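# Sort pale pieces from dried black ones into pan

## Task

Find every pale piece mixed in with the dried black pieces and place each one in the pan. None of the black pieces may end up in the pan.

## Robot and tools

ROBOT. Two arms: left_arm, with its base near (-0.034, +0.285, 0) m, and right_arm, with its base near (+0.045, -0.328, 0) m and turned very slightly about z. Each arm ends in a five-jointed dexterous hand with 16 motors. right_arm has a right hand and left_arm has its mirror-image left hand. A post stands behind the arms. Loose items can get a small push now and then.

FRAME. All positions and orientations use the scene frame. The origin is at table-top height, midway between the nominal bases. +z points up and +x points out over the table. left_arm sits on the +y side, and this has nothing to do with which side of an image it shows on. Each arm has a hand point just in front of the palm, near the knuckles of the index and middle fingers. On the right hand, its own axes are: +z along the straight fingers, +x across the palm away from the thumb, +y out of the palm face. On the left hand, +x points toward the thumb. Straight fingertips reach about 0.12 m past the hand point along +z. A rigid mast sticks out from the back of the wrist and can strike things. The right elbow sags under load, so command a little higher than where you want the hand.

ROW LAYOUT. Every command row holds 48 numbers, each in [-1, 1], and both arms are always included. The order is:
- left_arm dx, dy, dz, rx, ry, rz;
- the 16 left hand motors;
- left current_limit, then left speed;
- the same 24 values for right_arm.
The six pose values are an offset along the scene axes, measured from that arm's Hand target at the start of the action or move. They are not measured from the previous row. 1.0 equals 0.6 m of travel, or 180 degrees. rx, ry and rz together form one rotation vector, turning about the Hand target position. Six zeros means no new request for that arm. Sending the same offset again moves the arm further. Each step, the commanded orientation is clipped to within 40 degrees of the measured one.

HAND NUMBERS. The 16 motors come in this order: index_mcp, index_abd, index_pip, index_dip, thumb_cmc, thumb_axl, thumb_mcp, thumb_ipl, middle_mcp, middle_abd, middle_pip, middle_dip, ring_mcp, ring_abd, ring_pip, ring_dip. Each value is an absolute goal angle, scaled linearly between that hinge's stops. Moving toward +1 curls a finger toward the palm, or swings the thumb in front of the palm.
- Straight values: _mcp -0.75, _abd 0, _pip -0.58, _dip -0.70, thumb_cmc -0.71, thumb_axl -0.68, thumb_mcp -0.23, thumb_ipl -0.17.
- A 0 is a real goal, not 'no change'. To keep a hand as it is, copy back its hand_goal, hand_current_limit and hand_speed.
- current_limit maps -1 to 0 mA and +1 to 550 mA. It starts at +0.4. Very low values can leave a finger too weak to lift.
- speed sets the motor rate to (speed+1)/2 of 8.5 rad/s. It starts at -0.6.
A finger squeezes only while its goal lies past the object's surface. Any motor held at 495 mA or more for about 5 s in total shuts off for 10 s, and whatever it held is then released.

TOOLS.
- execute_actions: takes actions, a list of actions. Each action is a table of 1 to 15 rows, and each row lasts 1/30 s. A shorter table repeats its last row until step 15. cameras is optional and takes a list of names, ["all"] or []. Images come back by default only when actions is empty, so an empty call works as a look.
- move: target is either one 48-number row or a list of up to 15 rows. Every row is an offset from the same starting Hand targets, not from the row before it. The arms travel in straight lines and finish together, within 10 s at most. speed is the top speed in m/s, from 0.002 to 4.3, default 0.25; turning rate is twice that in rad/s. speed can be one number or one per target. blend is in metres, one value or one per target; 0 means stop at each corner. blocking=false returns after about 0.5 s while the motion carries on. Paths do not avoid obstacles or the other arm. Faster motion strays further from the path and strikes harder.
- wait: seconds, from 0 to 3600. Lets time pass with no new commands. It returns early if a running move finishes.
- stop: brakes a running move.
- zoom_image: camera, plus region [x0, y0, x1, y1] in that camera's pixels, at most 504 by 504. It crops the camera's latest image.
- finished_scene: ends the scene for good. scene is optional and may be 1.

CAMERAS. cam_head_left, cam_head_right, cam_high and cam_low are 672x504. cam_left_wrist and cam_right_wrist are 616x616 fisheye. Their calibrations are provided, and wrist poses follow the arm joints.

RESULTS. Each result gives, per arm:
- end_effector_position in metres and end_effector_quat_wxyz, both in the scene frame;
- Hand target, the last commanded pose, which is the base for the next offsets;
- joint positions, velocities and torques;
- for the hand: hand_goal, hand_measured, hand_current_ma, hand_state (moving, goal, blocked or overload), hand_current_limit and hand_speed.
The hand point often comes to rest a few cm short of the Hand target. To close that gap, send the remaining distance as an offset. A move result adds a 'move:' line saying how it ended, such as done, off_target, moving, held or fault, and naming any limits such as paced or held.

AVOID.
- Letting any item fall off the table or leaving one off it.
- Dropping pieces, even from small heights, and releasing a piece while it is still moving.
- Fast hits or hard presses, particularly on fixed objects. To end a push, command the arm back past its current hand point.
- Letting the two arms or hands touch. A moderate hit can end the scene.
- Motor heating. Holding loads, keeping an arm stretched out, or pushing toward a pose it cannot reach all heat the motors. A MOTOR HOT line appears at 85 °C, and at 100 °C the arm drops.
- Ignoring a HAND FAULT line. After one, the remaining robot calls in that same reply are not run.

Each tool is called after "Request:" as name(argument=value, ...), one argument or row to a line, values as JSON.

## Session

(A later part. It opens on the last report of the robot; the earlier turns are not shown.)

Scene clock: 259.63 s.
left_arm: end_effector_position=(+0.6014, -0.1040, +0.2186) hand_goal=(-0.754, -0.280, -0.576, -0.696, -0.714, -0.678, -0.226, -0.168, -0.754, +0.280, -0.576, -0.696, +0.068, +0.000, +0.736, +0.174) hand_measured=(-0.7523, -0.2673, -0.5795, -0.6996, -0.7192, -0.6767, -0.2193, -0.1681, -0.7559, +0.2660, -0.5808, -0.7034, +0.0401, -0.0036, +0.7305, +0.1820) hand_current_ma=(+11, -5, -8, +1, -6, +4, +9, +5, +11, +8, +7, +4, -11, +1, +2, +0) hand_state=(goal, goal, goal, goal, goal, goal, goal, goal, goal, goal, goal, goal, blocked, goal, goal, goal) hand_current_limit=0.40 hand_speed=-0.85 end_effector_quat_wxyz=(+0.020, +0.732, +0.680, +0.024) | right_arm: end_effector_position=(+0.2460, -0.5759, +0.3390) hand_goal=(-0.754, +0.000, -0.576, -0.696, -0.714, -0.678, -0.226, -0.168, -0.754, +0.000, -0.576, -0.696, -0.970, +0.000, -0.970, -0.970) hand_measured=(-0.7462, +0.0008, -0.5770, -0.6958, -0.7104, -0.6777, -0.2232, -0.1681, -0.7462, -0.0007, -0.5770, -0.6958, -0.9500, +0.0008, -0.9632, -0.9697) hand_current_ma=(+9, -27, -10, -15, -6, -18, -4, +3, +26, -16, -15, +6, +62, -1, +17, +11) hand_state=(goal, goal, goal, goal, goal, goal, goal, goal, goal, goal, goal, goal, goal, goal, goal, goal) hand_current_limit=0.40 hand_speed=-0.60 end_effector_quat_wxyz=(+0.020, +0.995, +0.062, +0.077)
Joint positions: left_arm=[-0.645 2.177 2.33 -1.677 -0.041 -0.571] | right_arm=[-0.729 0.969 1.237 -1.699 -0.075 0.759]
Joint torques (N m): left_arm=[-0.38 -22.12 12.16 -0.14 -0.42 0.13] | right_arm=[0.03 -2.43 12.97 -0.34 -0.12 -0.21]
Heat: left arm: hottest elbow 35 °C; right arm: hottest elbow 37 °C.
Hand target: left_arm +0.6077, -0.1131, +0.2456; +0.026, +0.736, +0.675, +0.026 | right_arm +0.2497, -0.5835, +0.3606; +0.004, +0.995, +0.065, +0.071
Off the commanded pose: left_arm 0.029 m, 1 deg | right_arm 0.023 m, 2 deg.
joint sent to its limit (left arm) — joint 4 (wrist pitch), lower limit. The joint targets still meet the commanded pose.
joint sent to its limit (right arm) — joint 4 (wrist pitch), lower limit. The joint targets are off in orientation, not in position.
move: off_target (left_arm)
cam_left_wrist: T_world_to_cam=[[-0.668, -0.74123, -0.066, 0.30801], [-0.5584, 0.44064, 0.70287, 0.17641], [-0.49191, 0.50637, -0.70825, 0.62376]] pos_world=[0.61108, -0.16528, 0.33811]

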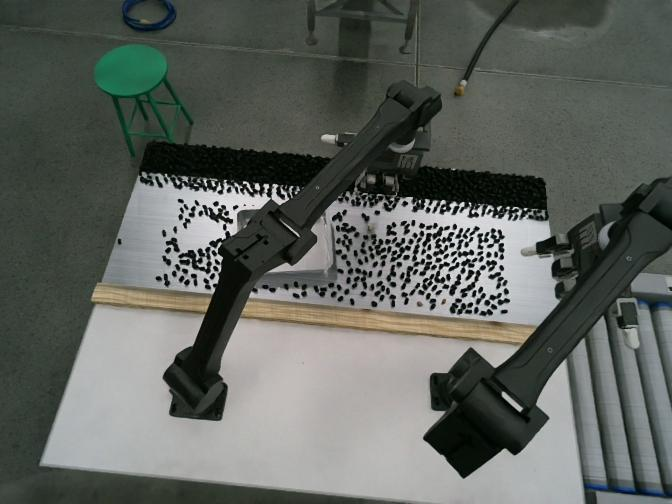

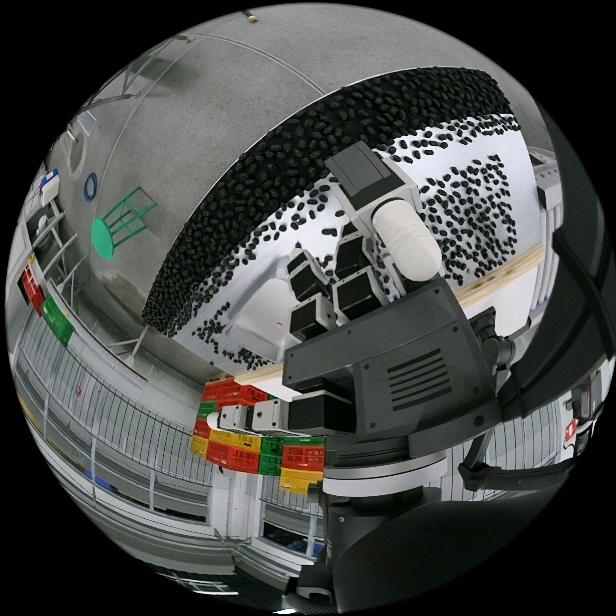

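Request:
move(
  target=[
    [-0.0983,0.0327,-0.12,0,0.022,0,-0.754,-0.06,-0.576,0.9,-0.714,-0.678,-0.226,-0.168,-0.754,0.06,-0.576,0.9,0.068,0,0.737,0.174,0.4,-0.6,0,0,0,0,0,0,-0.754,0,-0.576,-0.696,-0.714,-0.678,-0.226,-0.168,-0.754,0,-0.576,-0.696,-0.97,0,-0.97,-0.97,0.4,-0.6],
  ],
  speed=[0.1],
  cameras=["cam_high","cam_left_wrist"],
)

Request:
zoom_image(
  camera="cam_high",
  region=[330, 190, 420, 258],
)

Request:
zoom_image(
  camera="cam_left_wrist",
  region=[240, 100, 420, 280],
)

Scene clock: 261.50 s.
left_arm: end_effector_position=(+0.5523, -0.0875, +0.1520) hand_goal=(-0.754, -0.060, -0.576, +0.900, -0.714, -0.678, -0.226, -0.168, -0.754, +0.060, -0.576, +0.900, +0.068, +0.000, +0.736, +0.174) hand_measured=(-0.7535, -0.0578, -0.5782, +0.8968, -0.7104, -0.6777, -0.2193, -0.1681, -0.7559, +0.0609, -0.5821, +0.8968, +0.0413, -0.0036, +0.7305, +0.1808) hand_current_ma=(+4, +5, -9, +2, -5, +9, +10, -5, +4, +11, +7, -1, -13, -8, +2, +11) hand_state=(goal, goal, goal, goal, goal, goal, goal, goal, goal, goal, goal, goal, blocked, goal, goal, goal) hand_current_limit=0.40 hand_speed=-0.60 end_effector_quat_wxyz=(-0.019, +0.738, +0.675, -0.002) | right_arm: end_effector_position=(+0.2460, -0.5759, +0.3390) hand_goal=(-0.754, +0.000, -0.576, -0.696, -0.714, -0.678, -0.226, -0.168, -0.754, +0.000, -0.576, -0.696, -0.970, +0.000, -0.970, -0.970) hand_measured=(-0.7462, -0.0007, -0.5770, -0.6958, -0.7092, -0.6777, -0.2242, -0.1681, -0.7450, +0.0008, -0.5770, -0.6958, -0.9500, +0.0008, -0.9632, -0.9697) hand_current_ma=(+34, +5, -17, +0, +2, +1, -21, +0, +23, -1, -9, +4, +60, +5, +10, +21) hand_state=(goal, goal, goal, goal, goal, goal, goal, goal, goal, goal, goal, goal, goal, goal, goal, goal) hand_current_limit=0.40 hand_speed=-0.60 end_effector_quat_wxyz=(+0.020, +0.995, +0.062, +0.077)
Joint positions: left_arm=[-0.659 2.063 1.986 -1.531 -0.003 -0.571] | right_arm=[-0.729 0.969 1.237 -1.699 -0.075 0.759]
Joint torques (N m): left_arm=[-0.85 -24.12 7.43 0.61 -0.07 -0.17] | right_arm=[0.03 -2.49 13 -0.32 -0.12 -0.2]
Heat: left arm: hottest elbow 35 °C; right arm: hottest elbow 37 °C.
Hand target: left_arm +0.5487, -0.0934, +0.1735; +0.003, +0.737, +0.676, +0.001 | right_arm +0.2497, -0.5835, +0.3606; +0.004, +0.995, +0.065, +0.071
Off the commanded pose: left_arm 0.023 m, 2 deg | right_arm 0.023 m, 2 deg.
joint sent to its limit (right arm) — joint 4 (wrist pitch), lower limit. The joint targets are off in orientation, not in position.
move: off_target (left_arm)
cam_left_wrist: T_world_to_cam=[[-0.68246, -0.73064, -0.02039, 0.28505], [-0.48591, 0.43268, 0.75939, 0.13925], [-0.54602, 0.52816, -0.65031, 0.56699]] pos_world=[0.57179, -0.15145, 0.26879]

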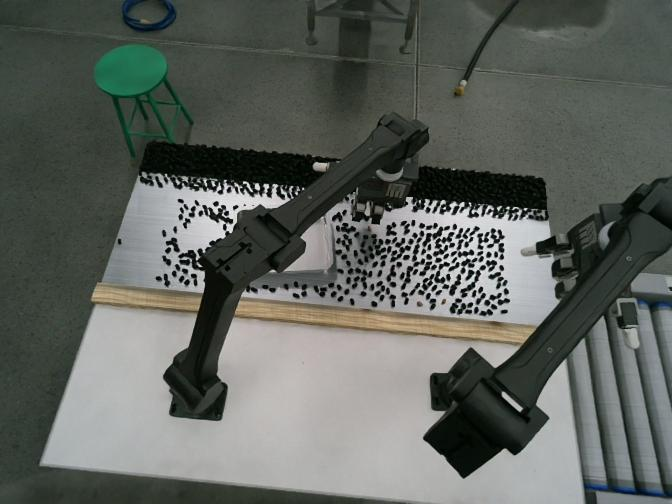

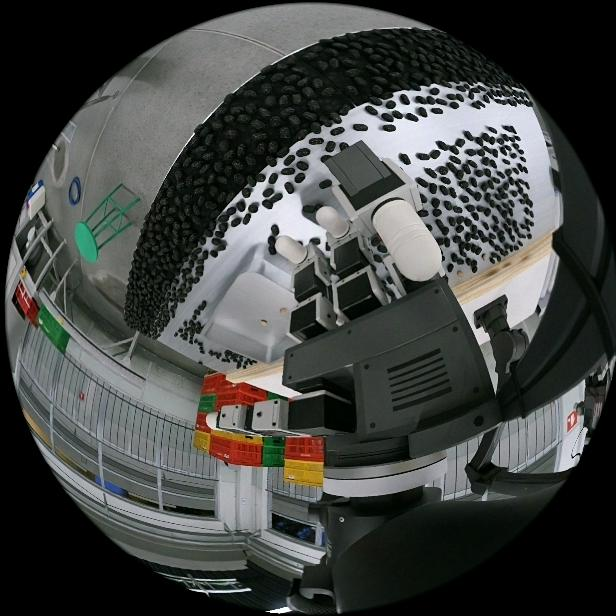

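Scaled by 5.600 from the camera's image (finer frame: 960x720).

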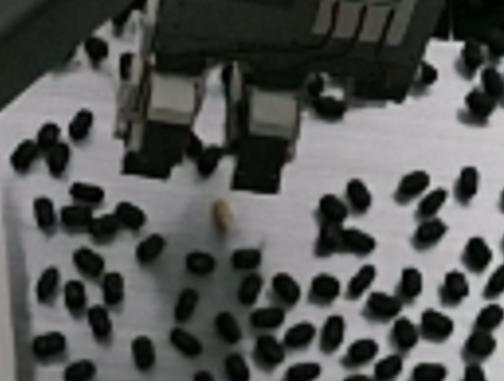

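Scaled by 2.800 from the camera's image (finer frame: 880x880).

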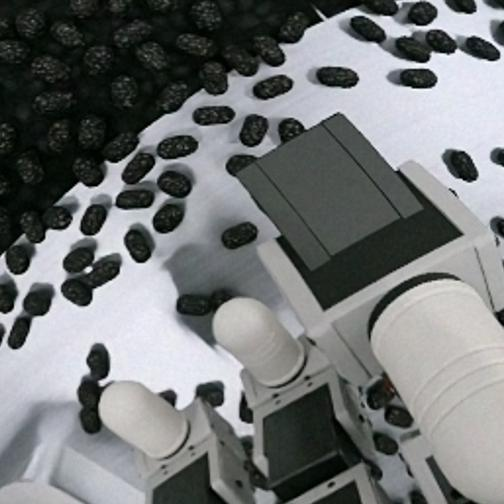

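Request:
move(
  target=[
    [0,-0.0143,-0.0808,0,0,0,-0.754,-0.06,-0.576,0.9,-0.714,-0.678,-0.226,-0.168,-0.754,0.06,-0.576,0.9,0.068,0,0.737,0.174,0.4,-0.6,0,0,0,0,0,0,-0.754,0,-0.576,-0.696,-0.714,-0.678,-0.226,-0.168,-0.754,0,-0.576,-0.696,-0.97,0,-0.97,-0.97,0.4,-0.6],
  ],
  speed=[0.08],
  cameras=["cam_high","cam_left_wrist"],
)

Request:
zoom_image(
  camera="cam_high",
  region=[330, 190, 420, 258],
)

Request:
zoom_image(
  camera="cam_left_wrist",
  region=[240, 100, 420, 280],
)

Scene clock: 262.77 s.
left_arm: end_effector_position=(+0.5515, -0.0956, +0.1254) hand_goal=(-0.754, -0.060, -0.576, +0.900, -0.714, -0.678, -0.226, -0.168, -0.754, +0.060, -0.576, +0.900, +0.068, +0.000, +0.736, +0.174) hand_measured=(-0.7535, -0.0593, -0.5795, +0.8968, -0.7117, -0.6777, -0.2203, -0.1691, -0.7547, +0.0609, -0.5821, +0.8968, +0.0413, -0.0036, +0.7305, +0.1795) hand_current_ma=(+11, +1, -6, -6, -2, +9, +3, +6, +5, +6, -5, -2, -19, -11, +4, +15) hand_state=(goal, goal, goal, goal, goal, goal, goal, goal, goal, goal, goal, goal, blocked, goal, goal, goal) hand_current_limit=0.40 hand_speed=-0.60 end_effector_quat_wxyz=(-0.003, +0.738, +0.674, +0.001) | right_arm: end_effector_position=(+0.2460, -0.5759, +0.3390) hand_goal=(-0.754, +0.000, -0.576, -0.696, -0.714, -0.678, -0.226, -0.168, -0.754, +0.000, -0.576, -0.696, -0.970, +0.000, -0.970, -0.970) hand_measured=(-0.7474, +0.0008, -0.5770, -0.6958, -0.7104, -0.6777, -0.2232, -0.1672, -0.7450, -0.0007, -0.5770, -0.6971, -0.9500, -0.0007, -0.9632, -0.9684) hand_current_ma=(+13, -12, +5, -14, +6, -4, -7, +6, +41, +1, -4, +10, +56, -7, -3, +10) hand_state=(goal, goal, goal, goal, goal, goal, goal, goal, goal, goal, goal, goal, goal, goal, goal, goal) hand_current_limit=0.40 hand_speed=-0.60 end_effector_quat_wxyz=(+0.020, +0.995, +0.062, +0.077)
Joint positions: left_arm=[-0.67 2.062 1.909 -1.423 -0.003 -0.58] | right_arm=[-0.729 0.969 1.237 -1.699 -0.075 0.759]
Joint torques (N m): left_arm=[-0.85 -21.07 7.46 0.76 -0.09 -0.16] | right_arm=[0.03 -2.49 12.98 -0.31 -0.12 -0.21]
Heat: left arm: hottest elbow 35 °C; right arm: hottest elbow 37 °C.
Hand target: left_arm +0.5488, -0.1019, +0.1250; +0.003, +0.737, +0.676, +0.001 | right_arm +0.2497, -0.5835, +0.3606; +0.004, +0.995, +0.065, +0.071
Off the commanded pose: left_arm 0.007 m, 1 deg | right_arm 0.023 m, 2 deg.
joint sent to its limit (right arm) — joint 4 (wrist pitch), lower limit. The joint targets are off in orientation, not in position.
move: done
cam_left_wrist: T_world_to_cam=[[-0.68328, -0.72978, -0.02337, 0.2789], [-0.5041, 0.44834, 0.73815, 0.17675], [-0.52822, 0.51614, -0.67423, 0.54552]] pos_world=[0.56782, -0.15727, 0.24385]

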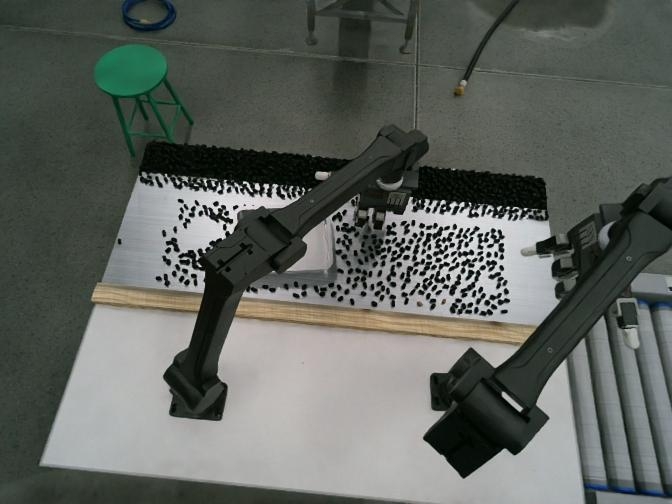

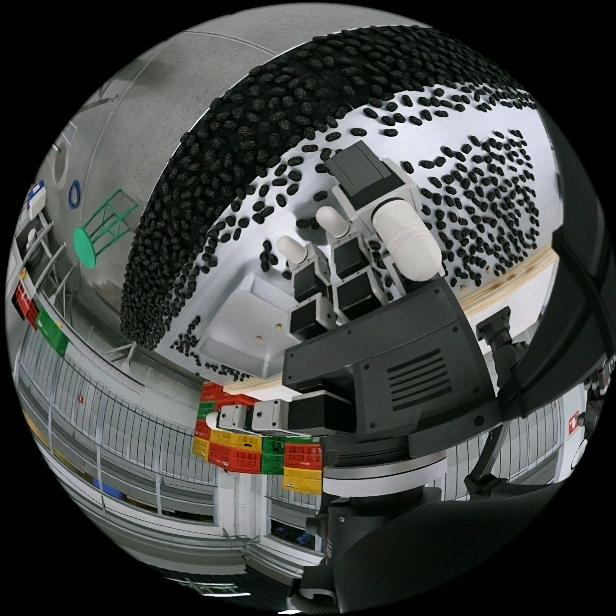

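Scaled by 5.600 from the camera's image (finer frame: 960x720).

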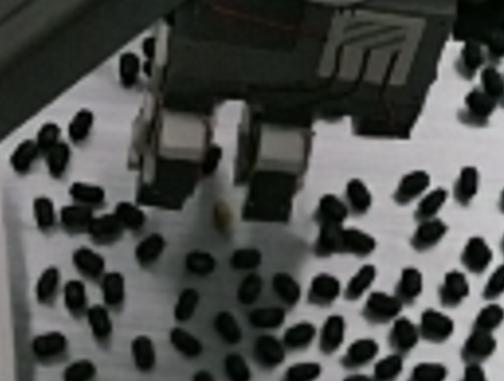

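Scaled by 2.800 from the camera's image (finer frame: 880x880).

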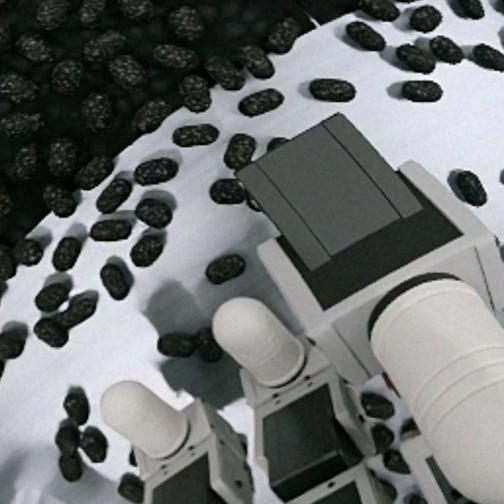

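Request:
move(
  target=[
    [-0.0088,-0.0035,-0.02,0,0,0,-0.754,-0.06,-0.576,0.9,-0.714,-0.678,-0.226,-0.168,-0.754,0.06,-0.576,0.9,0.068,0,0.737,0.174,0.4,-0.6,0,0,0,0,0,0,-0.754,0,-0.576,-0.696,-0.714,-0.678,-0.226,-0.168,-0.754,0,-0.576,-0.696,-0.97,0,-0.97,-0.97,0.4,-0.6],
    [-0.0088,-0.0035,-0.0333,0,0,0,-0.754,-0.06,-0.576,0.9,-0.714,-0.678,-0.226,-0.168,-0.754,0.06,-0.576,0.9,0.068,0,0.737,0.174,0.4,-0.6,0,0,0,0,0,0,-0.754,0,-0.576,-0.696,-0.714,-0.678,-0.226,-0.168,-0.754,0,-0.576,-0.696,-0.97,0,-0.97,-0.97,0.4,-0.6],
  ],
  speed=[0.06,0.05],
  cameras=["cam_high","cam_left_wrist","cam_low"],
)

Request:
zoom_image(
  camera="cam_high",
  region=[330, 190, 420, 258],
)

Request:
zoom_image(
  camera="cam_left_wrist",
  region=[240, 100, 420, 280],
)

Request:
zoom_image(
  camera="cam_low",
  region=[310, 240, 390, 300],
)

Scene clock: 264.50 s.
left_arm: end_effector_position=(+0.5462, -0.0978, +0.1072) hand_goal=(-0.754, -0.060, -0.576, +0.900, -0.714, -0.678, -0.226, -0.168, -0.754, +0.060, -0.576, +0.900, +0.068, +0.000, +0.736, +0.174) hand_measured=(-0.7523, -0.0593, -0.5782, +0.8981, -0.7104, -0.6767, -0.2193, -0.1681, -0.7559, +0.0609, -0.5821, +0.8968, +0.0413, -0.0051, +0.7293, +0.1808) hand_current_ma=(+9, +9, -12, -6, -11, -1, +12, -2, +13, +5, +7, +9, -13, -3, +2, +14) hand_state=(goal, goal, goal, goal, goal, goal, goal, goal, goal, goal, goal, goal, blocked, goal, goal, goal) hand_current_limit=0.40 hand_speed=-0.60 end_effector_quat_wxyz=(-0.002, +0.738, +0.674, +0.001) | right_arm: end_effector_position=(+0.2460, -0.5759, +0.3390) hand_goal=(-0.754, +0.000, -0.576, -0.696, -0.714, -0.678, -0.226, -0.168, -0.754, +0.000, -0.576, -0.696, -0.970, +0.000, -0.970, -0.970) hand_measured=(-0.7462, +0.0008, -0.5770, -0.6958, -0.7104, -0.6777, -0.2242, -0.1681, -0.7462, +0.0008, -0.5757, -0.6958, -0.9500, -0.0007, -0.9619, -0.9697) hand_current_ma=(+28, -19, -3, -17, +1, -10, +9, +12, +36, +4, +4, +6, +44, -2, +12, +7) hand_state=(goal, goal, goal, goal, goal, goal, goal, goal, goal, goal, goal, goal, goal, goal, goal, goal) hand_current_limit=0.40 hand_speed=-0.60 end_effector_quat_wxyz=(+0.020, +0.995, +0.062, +0.077)
Joint positions: left_arm=[-0.678 2.062 1.86 -1.372 -0.003 -0.588] | right_arm=[-0.729 0.969 1.237 -1.699 -0.075 0.759]
Joint torques (N m): left_arm=[-0.91 -20.31 7.34 0.81 -0.1 -0.19] | right_arm=[-0.03 -2.49 12.97 -0.32 -0.12 -0.21]
Heat: left arm: hottest elbow 35 °C; right arm: hottest elbow 37 °C.
Hand target: left_arm +0.5433, -0.1041, +0.1050; +0.003, +0.737, +0.676, +0.000 | right_arm +0.2497, -0.5835, +0.3606; +0.004, +0.995, +0.065, +0.071
Off the commanded pose: left_arm 0.007 m, 1 deg | right_arm 0.023 m, 2 deg.
joint sent to its limit (right arm) — joint 4 (wrist pitch), lower limit. The joint targets are off in orientation, not in position.
move: done
cam_left_wrist: T_world_to_cam=[[-0.68324, -0.72981, -0.02359, 0.27322], [-0.50543, 0.44937, 0.73662, 0.18954], [-0.52699, 0.51522, -0.6759, 0.53103]] pos_world=[0.56232, -0.15937, 0.22575]
Images, in order (width x height): cam_high 672x504, cam_low 672x504, cam_left_wrist 616x616.

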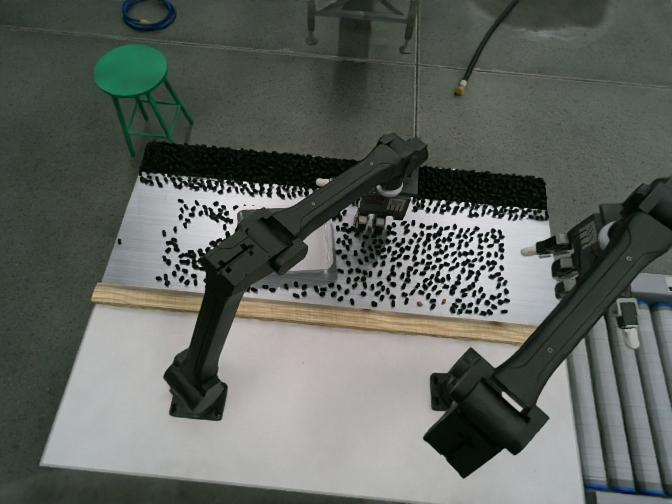

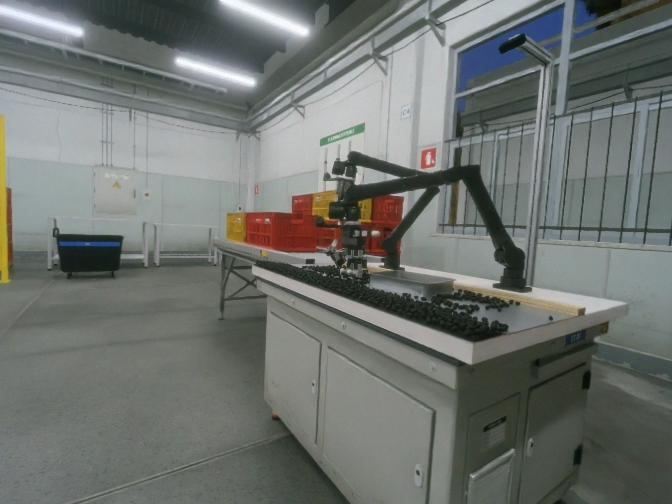

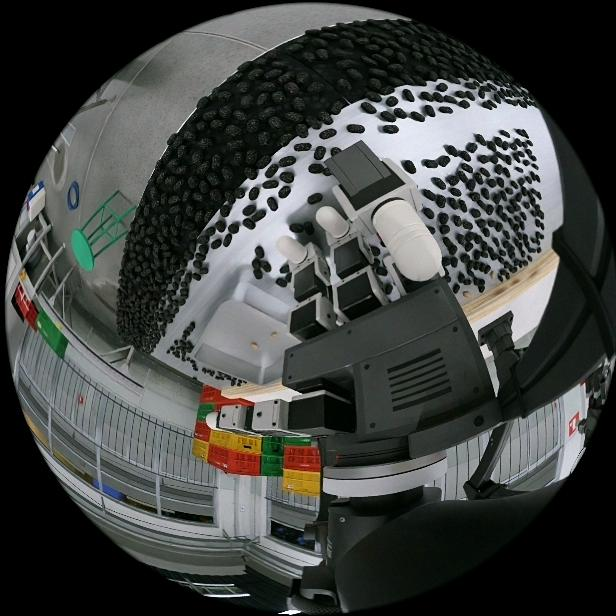

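Scaled by 5.600 from the camera's image (finer frame: 960x720).

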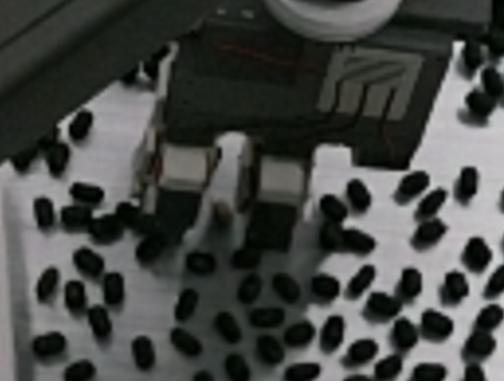

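Scaled by 2.800 from the camera's image (finer frame: 880x880).

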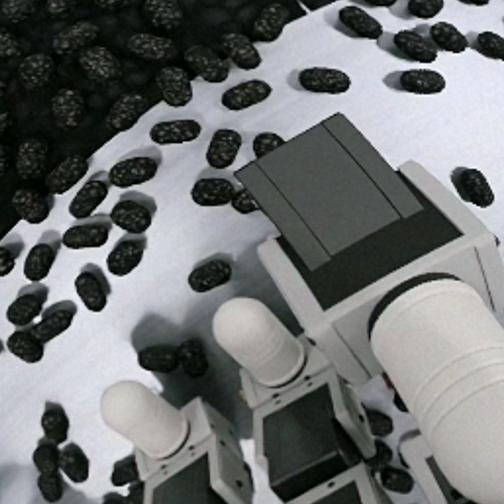

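Scaled by 6.300 from the camera's image (finer frame: 960x720).

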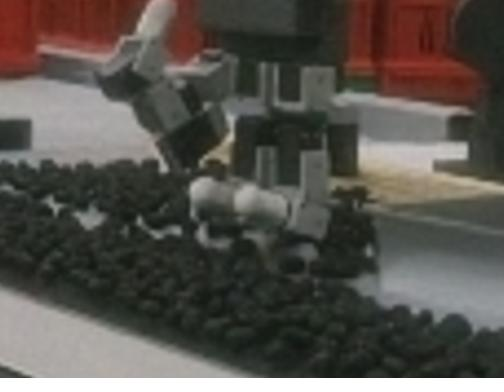

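Request:
move(
  target=[
    [0.002,0,-0.0283,0,0,0,-0.754,-0.06,-0.576,0.9,-0.714,-0.678,-0.226,-0.168,-0.754,0.06,-0.576,0.9,0.068,0,0.737,0.174,0.4,-0.6,0,0,0,0,0,0,-0.754,0,-0.576,-0.696,-0.714,-0.678,-0.226,-0.168,-0.754,0,-0.576,-0.696,-0.97,0,-0.97,-0.97,0.4,-0.6],
  ],
  speed=[0.04],
  cameras=["cam_high","cam_left_wrist","cam_low"],
)

Request:
zoom_image(
  camera="cam_high",
  region=[330, 190, 420, 258],
)

Request:
zoom_image(
  camera="cam_left_wrist",
  region=[240, 100, 420, 280],
)

Request:
zoom_image(
  camera="cam_low",
  region=[310, 240, 390, 300],
)

Scene clock: 265.80 s.
left_arm: end_effector_position=(+0.5481, -0.0995, +0.0990) hand_goal=(-0.754, -0.060, -0.576, +0.900, -0.714, -0.678, -0.226, -0.168, -0.754, +0.060, -0.576, +0.900, +0.068, +0.000, +0.736, +0.174) hand_measured=(-0.7547, -0.0607, -0.5821, +0.8981, -0.7117, -0.6767, -0.2193, -0.1681, -0.7559, +0.0550, -0.5834, +0.8968, +0.0401, -0.0021, +0.7293, +0.1808) hand_current_ma=(+3, -1, -17, +2, -4, +1, +3, +6, +4, +15, +10, -4, -21, -1, -1, +4) hand_state=(goal, goal, goal, goal, goal, goal, goal, goal, goal, goal, goal, goal, blocked, goal, goal, goal) hand_current_limit=0.40 hand_speed=-0.60 end_effector_quat_wxyz=(+0.005, +0.738, +0.674, +0.002) | right_arm: end_effector_position=(+0.2460, -0.5759, +0.3390) hand_goal=(-0.754, +0.000, -0.576, -0.696, -0.714, -0.678, -0.226, -0.168, -0.754, +0.000, -0.576, -0.696, -0.970, +0.000, -0.970, -0.970) hand_measured=(-0.7474, -0.0007, -0.5770, -0.6958, -0.7104, -0.6767, -0.2242, -0.1681, -0.7450, +0.0008, -0.5770, -0.6958, -0.9500, +0.0008, -0.9632, -0.9684) hand_current_ma=(+11, -20, +2, -10, +6, -10, -7, +2, +26, -6, -10, +5, +56, -2, +10, +18) hand_state=(goal, goal, goal, goal, goal, goal, goal, goal, goal, goal, goal, goal, goal, goal, goal, goal) hand_current_limit=0.40 hand_speed=-0.60 end_effector_quat_wxyz=(+0.020, +0.995, +0.062, +0.077)
Joint positions: left_arm=[-0.678 2.065 1.84 -1.335 -0.003 -0.588] | right_arm=[-0.729 0.969 1.237 -1.699 -0.075 0.759]
Joint torques (N m): left_arm=[-0.73 -19.66 7.12 0.79 -0.1 -0.17] | right_arm=[-0.03 -2.49 12.98 -0.34 -0.12 -0.21]
Heat: left arm: hottest elbow 35 °C; right arm: hottest elbow 37 °C.
Hand target: left_arm +0.5446, -0.1041, +0.0881; +0.003, +0.737, +0.676, +0.000 | right_arm +0.2497, -0.5835, +0.3606; +0.004, +0.995, +0.065, +0.071
Off the commanded pose: left_arm 0.012 m, 0 deg | right_arm 0.023 m, 2 deg.
joint sent to its limit (right arm) — joint 4 (wrist pitch), lower limit. The joint targets are off in orientation, not in position.
move: off_target (left_arm)
cam_left_wrist: T_world_to_cam=[[-0.68301, -0.73001, -0.02431, 0.27301], [-0.51353, 0.45627, 0.72671, 0.20341], [-0.51941, 0.50883, -0.68652, 0.52369]] pos_world=[0.56293, -0.15998, 0.21834]
Images, in order (width x height): cam_high 672x504, cam_low 672x504, cam_left_wrist 616x616.

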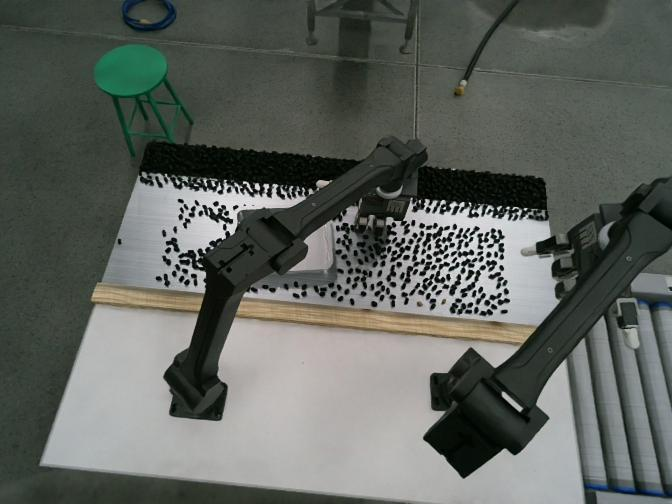

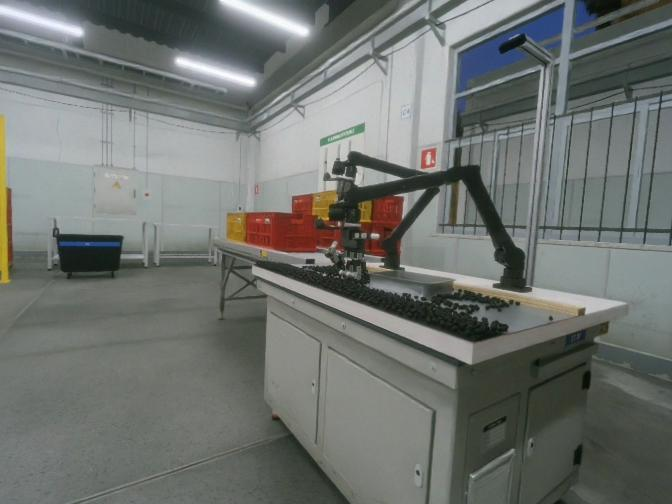

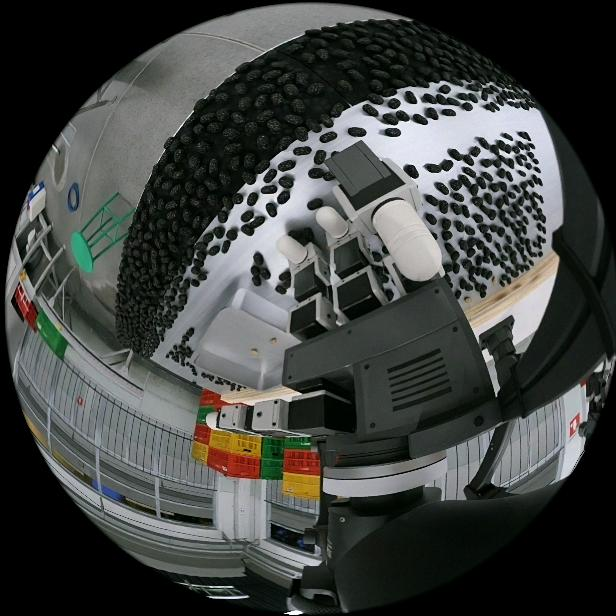

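Scaled by 5.600 from the camera's image (finer frame: 960x720).

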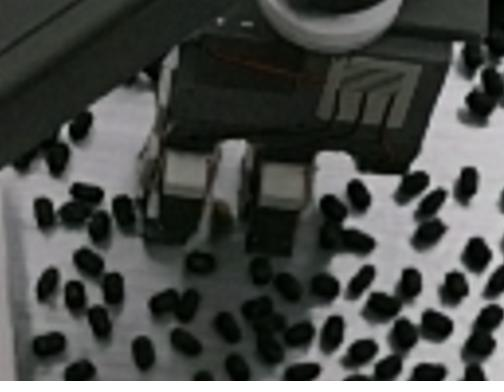

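Scaled by 2.800 from the camera's image (finer frame: 880x880).

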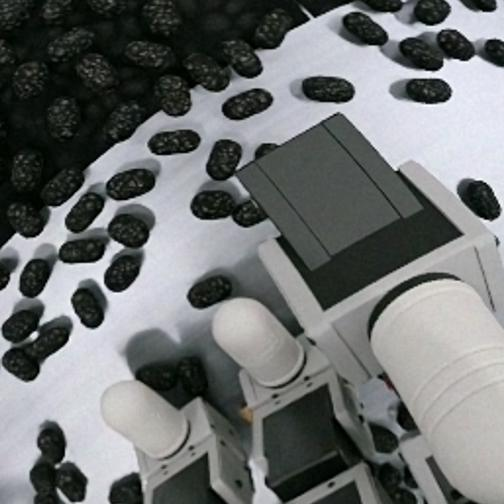

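Scaled by 6.300 from the camera's image (finer frame: 960x720).

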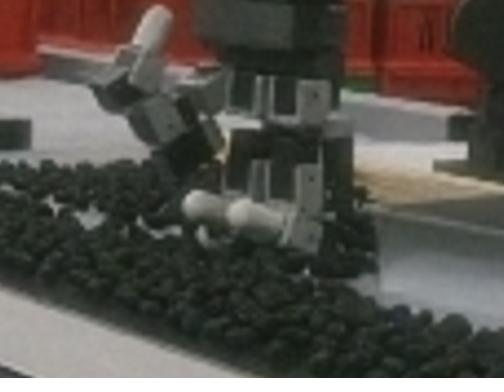

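Request:
move(
  target=[
    [0,0,0,0,0,0,-0.754,0.15,-0.576,0.9,-0.714,-0.678,-0.226,-0.168,-0.754,-0.15,-0.576,0.9,0.068,0,0.737,0.174,0.4,-0.9,0,0,0,0,0,0,-0.754,0,-0.576,-0.696,-0.714,-0.678,-0.226,-0.168,-0.754,0,-0.576,-0.696,-0.97,0,-0.97,-0.97,0.4,-0.6],
    [0,0,0,0,0,0,-0.754,0.2,-0.576,0.9,-0.714,-0.678,-0.226,-0.168,-0.754,-0.2,-0.576,0.9,0.068,0,0.737,0.174,0.4,-0.9,0,0,0,0,0,0,-0.754,0,-0.576,-0.696,-0.714,-0.678,-0.226,-0.168,-0.754,0,-0.576,-0.696,-0.97,0,-0.97,-0.97,0.4,-0.6],
  ],
  speed=[0.04,0.04],
  cameras=["cam_high","cam_left_wrist"],
)

Request:
zoom_image(
  camera="cam_high",
  region=[330, 190, 420, 258],
)

Request:
zoom_image(
  camera="cam_left_wrist",
  region=[280, 180, 380, 280],
)

Scene clock: 267.33 s.
left_arm: end_effector_position=(+0.5485, -0.0998, +0.0991) hand_goal=(-0.754, +0.200, -0.576, +0.900, -0.714, -0.678, -0.226, -0.168, -0.754, -0.200, -0.576, +0.900, +0.068, +0.000, +0.736, +0.174) hand_measured=(-0.7523, +0.0403, -0.5770, +0.8968, -0.7117, -0.6767, -0.2193, -0.1681, -0.7523, -0.0036, -0.5834, +0.8955, +0.0413, -0.0021, +0.7305, +0.1808) hand_current_ma=(+7, -69, -4, +5, -7, +7, +11, +6, +12, +112, +7, -7, -13, -4, -2, +6) hand_state=(goal, blocked, goal, goal, goal, goal, goal, goal, goal, blocked, goal, goal, blocked, goal, goal, goal) hand_current_limit=0.40 hand_speed=-0.90 end_effector_quat_wxyz=(+0.006, +0.738, +0.674, +0.002) | right_arm: end_effector_position=(+0.2460, -0.5759, +0.3390) hand_goal=(-0.754, +0.000, -0.576, -0.696, -0.714, -0.678, -0.226, -0.168, -0.754, +0.000, -0.576, -0.696, -0.970, +0.000, -0.970, -0.970) hand_measured=(-0.7462, -0.0007, -0.5770, -0.6958, -0.7104, -0.6777, -0.2232, -0.1672, -0.7450, -0.0007, -0.5770, -0.6958, -0.9500, -0.0007, -0.9632, -0.9697) hand_current_ma=(+22, -5, -4, -16, +1, +6, +1, +9, +25, -18, -16, -15, +50, +9, +11, +7) hand_state=(goal, goal, goal, goal, goal, goal, goal, goal, goal, goal, goal, goal, goal, goal, goal, goal) hand_current_limit=0.40 hand_speed=-0.60 end_effector_quat_wxyz=(+0.020, +0.995, +0.062, +0.077)
Joint positions: left_arm=[-0.678 2.065 1.84 -1.333 -0.003 -0.588] | right_arm=[-0.729 0.969 1.237 -1.699 -0.075 0.759]
Joint torques (N m): left_arm=[-0.91 -19.96 7.13 0.68 -0.11 -0.17] | right_arm=[0.03 -2.43 12.98 -0.34 -0.12 -0.2]
Heat: left arm: hottest elbow 34 °C; right arm: hottest elbow 37 °C.
Hand target: left_arm +0.5446, -0.1041, +0.0881; +0.003, +0.737, +0.676, +0.001 | right_arm +0.2497, -0.5835, +0.3606; +0.004, +0.995, +0.065, +0.071
Off the commanded pose: left_arm 0.012 m, 1 deg | right_arm 0.023 m, 2 deg.
joint sent to its limit (right arm) — joint 4 (wrist pitch), lower limit. The joint targets are off in orientation, not in position.
move: done; target 2's new numbers were sent with left_arm's hand 0.012 m and 1 deg from that target
cam_left_wrist: T_world_to_cam=[[-0.6829, -0.7301, -0.02445, 0.27303], [-0.51464, 0.45707, 0.72542, 0.20445], [-0.51845, 0.50797, -0.68787, 0.5236]] pos_world=[0.56314, -0.16008, 0.21854]

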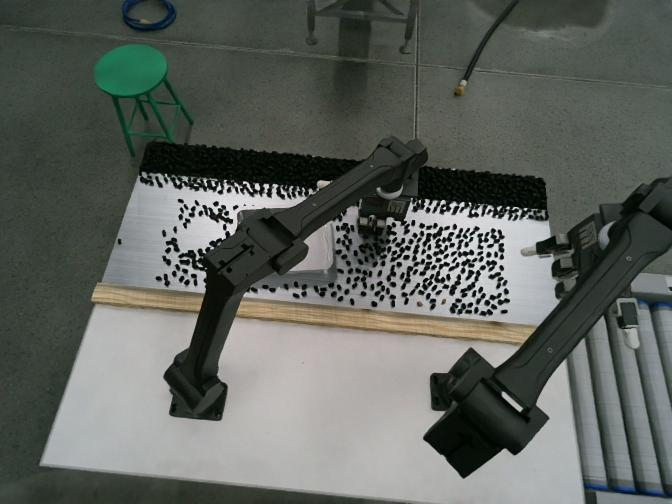

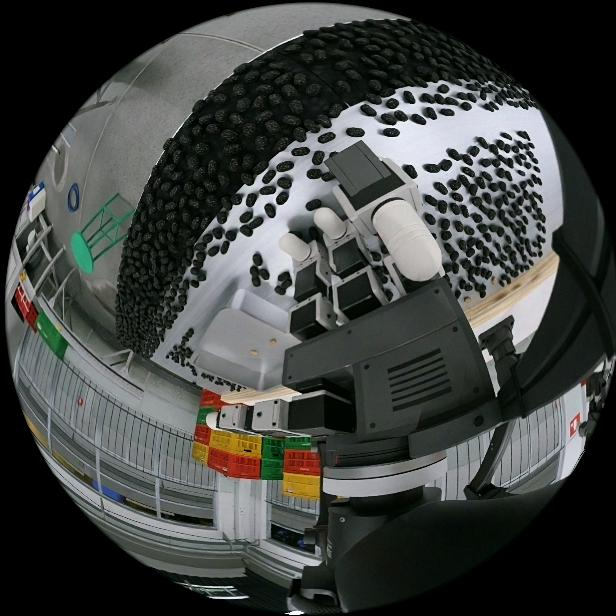

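Scaled by 5.600 from the camera's image (finer frame: 960x720).

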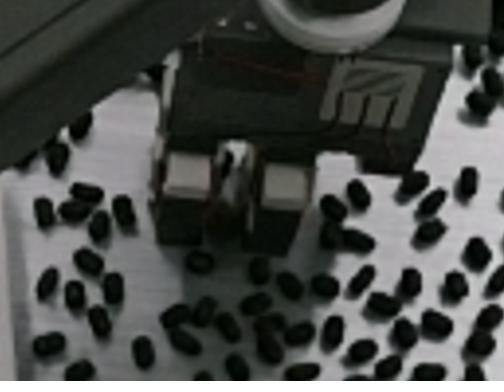

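Scaled by 5.040 from the camera's image (finer frame: 880x880).

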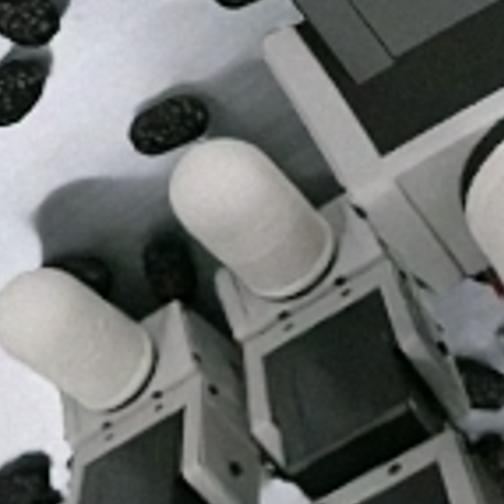

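Request:
move(
  target=[
    [0.016,0,0.05,0,-0.018,0,-0.754,0.2,-0.576,0.9,-0.714,-0.678,-0.226,-0.168,-0.754,-0.2,-0.576,0.9,0.068,0,0.737,0.174,0.4,-0.9,0,0,0,0,0,0,-0.754,0,-0.576,-0.696,-0.714,-0.678,-0.226,-0.168,-0.754,0,-0.576,-0.696,-0.97,0,-0.97,-0.97,0.4,-0.6],
    [0.02,0,0.12,0,-0.022,0,-0.754,0.2,-0.576,0.9,-0.714,-0.678,-0.226,-0.168,-0.754,-0.2,-0.576,0.9,0.068,0,0.737,0.174,0.4,-0.9,0,0,0,0,0,0,-0.754,0,-0.576,-0.696,-0.714,-0.678,-0.226,-0.168,-0.754,0,-0.576,-0.696,-0.97,0,-0.97,-0.97,0.4,-0.6],
  ],
  speed=[0.04,0.04],
  cameras=["cam_high","cam_left_wrist","cam_low"],
)

Request:
zoom_image(
  camera="cam_high",
  region=[330, 190, 420, 258],
)

Request:
zoom_image(
  camera="cam_low",
  region=[320, 240, 380, 285],
)

Scene clock: 270.13 s.
left_arm: end_effector_position=(+0.5452, -0.0900, +0.1140) hand_goal=(-0.754, +0.200, -0.576, +0.900, -0.714, -0.678, -0.226, -0.168, -0.754, -0.200, -0.576, +0.900, +0.068, +0.000, +0.736, +0.174) hand_measured=(-0.7523, +0.0418, -0.5770, +0.8968, -0.7104, -0.6777, -0.2193, -0.1672, -0.7571, -0.0051, -0.5821, +0.8955, +0.0413, -0.0036, +0.7318, +0.1808) hand_current_ma=(+3, -63, -10, +0, -8, +2, +7, +5, +10, +109, +2, +7, -10, -3, -1, +3) hand_state=(goal, blocked, goal, goal, goal, goal, goal, goal, goal, blocked, goal, goal, blocked, goal, goal, goal) hand_current_limit=0.40 hand_speed=-0.90 end_effector_quat_wxyz=(-0.013, +0.739, +0.674, +0.018) | right_arm: end_effector_position=(+0.2460, -0.5759, +0.3390) hand_goal=(-0.754, +0.000, -0.576, -0.696, -0.714, -0.678, -0.226, -0.168, -0.754, +0.000, -0.576, -0.696, -0.970, +0.000, -0.970, -0.970) hand_measured=(-0.7474, -0.0007, -0.5770, -0.6958, -0.7092, -0.6767, -0.2242, -0.1681, -0.7450, -0.0007, -0.5770, -0.6958, -0.9500, +0.0008, -0.9632, -0.9697) hand_current_ma=(+12, -11, -3, -7, +9, +9, -11, -2, +25, -6, -15, -4, +57, -6, +6, +9) hand_state=(goal, goal, goal, goal, goal, goal, goal, goal, goal, goal, goal, goal, goal, goal, goal, goal) hand_current_limit=0.40 hand_speed=-0.60 end_effector_quat_wxyz=(+0.020, +0.995, +0.062, +0.077)
Joint positions: left_arm=[-0.679 2.054 1.861 -1.397 -0.039 -0.588] | right_arm=[-0.729 0.969 1.237 -1.699 -0.075 0.759]
Joint torques (N m): left_arm=[-0.62 -22.95 12 -0.39 -0.42 -0.15] | right_arm=[0.03 -2.49 13 -0.32 -0.12 -0.21]
Heat: left arm: hottest elbow 34 °C; right arm: hottest elbow 37 °C.
Hand target: left_arm +0.5566, -0.1041, +0.1600; +0.026, +0.736, +0.676, +0.026 | right_arm +0.2497, -0.5835, +0.3606; +0.004, +0.995, +0.065, +0.071
Off the commanded pose: left_arm 0.050 m, 5 deg | right_arm 0.023 m, 2 deg.
joint sent to its limit (right arm) — joint 4 (wrist pitch), lower limit. The joint targets are off in orientation, not in position.
move: off_target (left_arm)
cam_left_wrist: T_world_to_cam=[[-0.68393, -0.7272, -0.05843, 0.28295], [-0.51217, 0.42157, 0.7483, 0.18034], [-0.51953, 0.54171, -0.66078, 0.52769]] pos_world=[0.56003, -0.15613, 0.23027]
Images, in order (width x height): cam_high 672x504, cam_low 672x504, cam_left_wrist 616x616.

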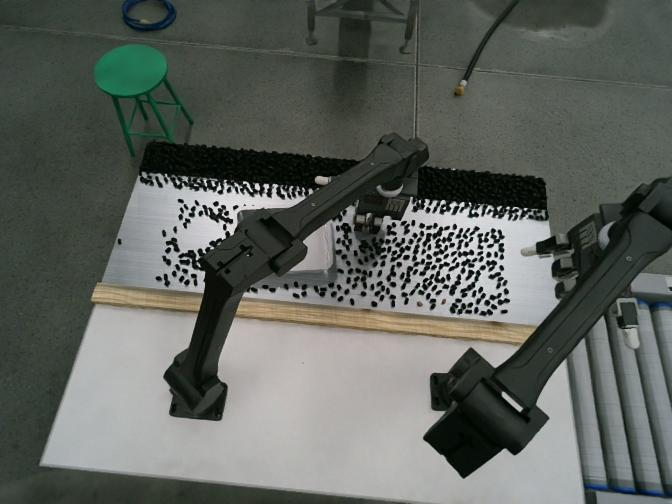

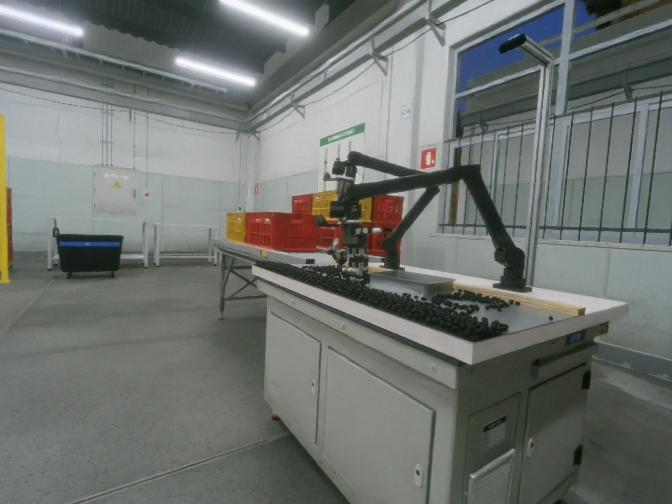

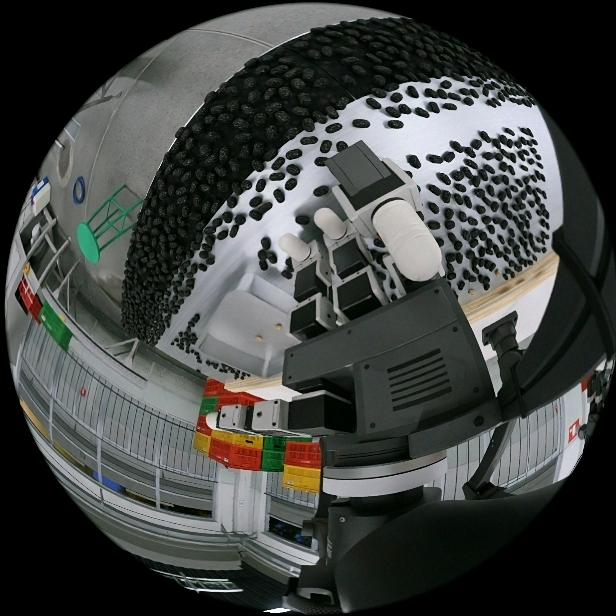

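Scaled by 5.600 from the camera's image (finer frame: 960x720).

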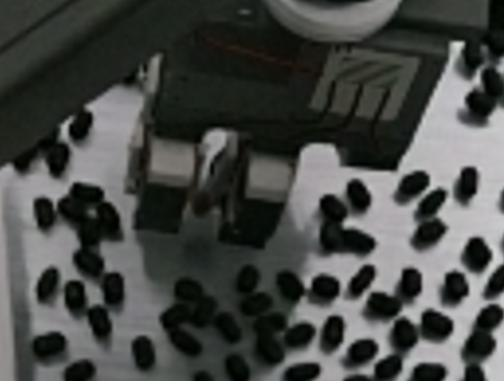

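Scaled by 8.400 from the camera's image (finer frame: 960x720).

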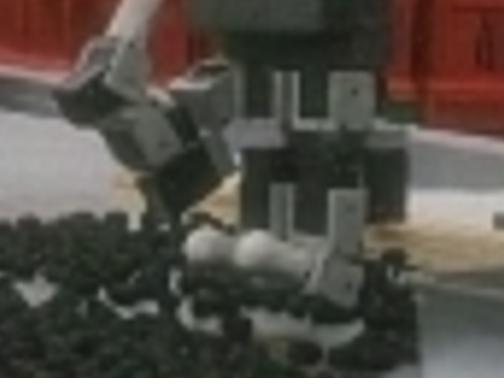

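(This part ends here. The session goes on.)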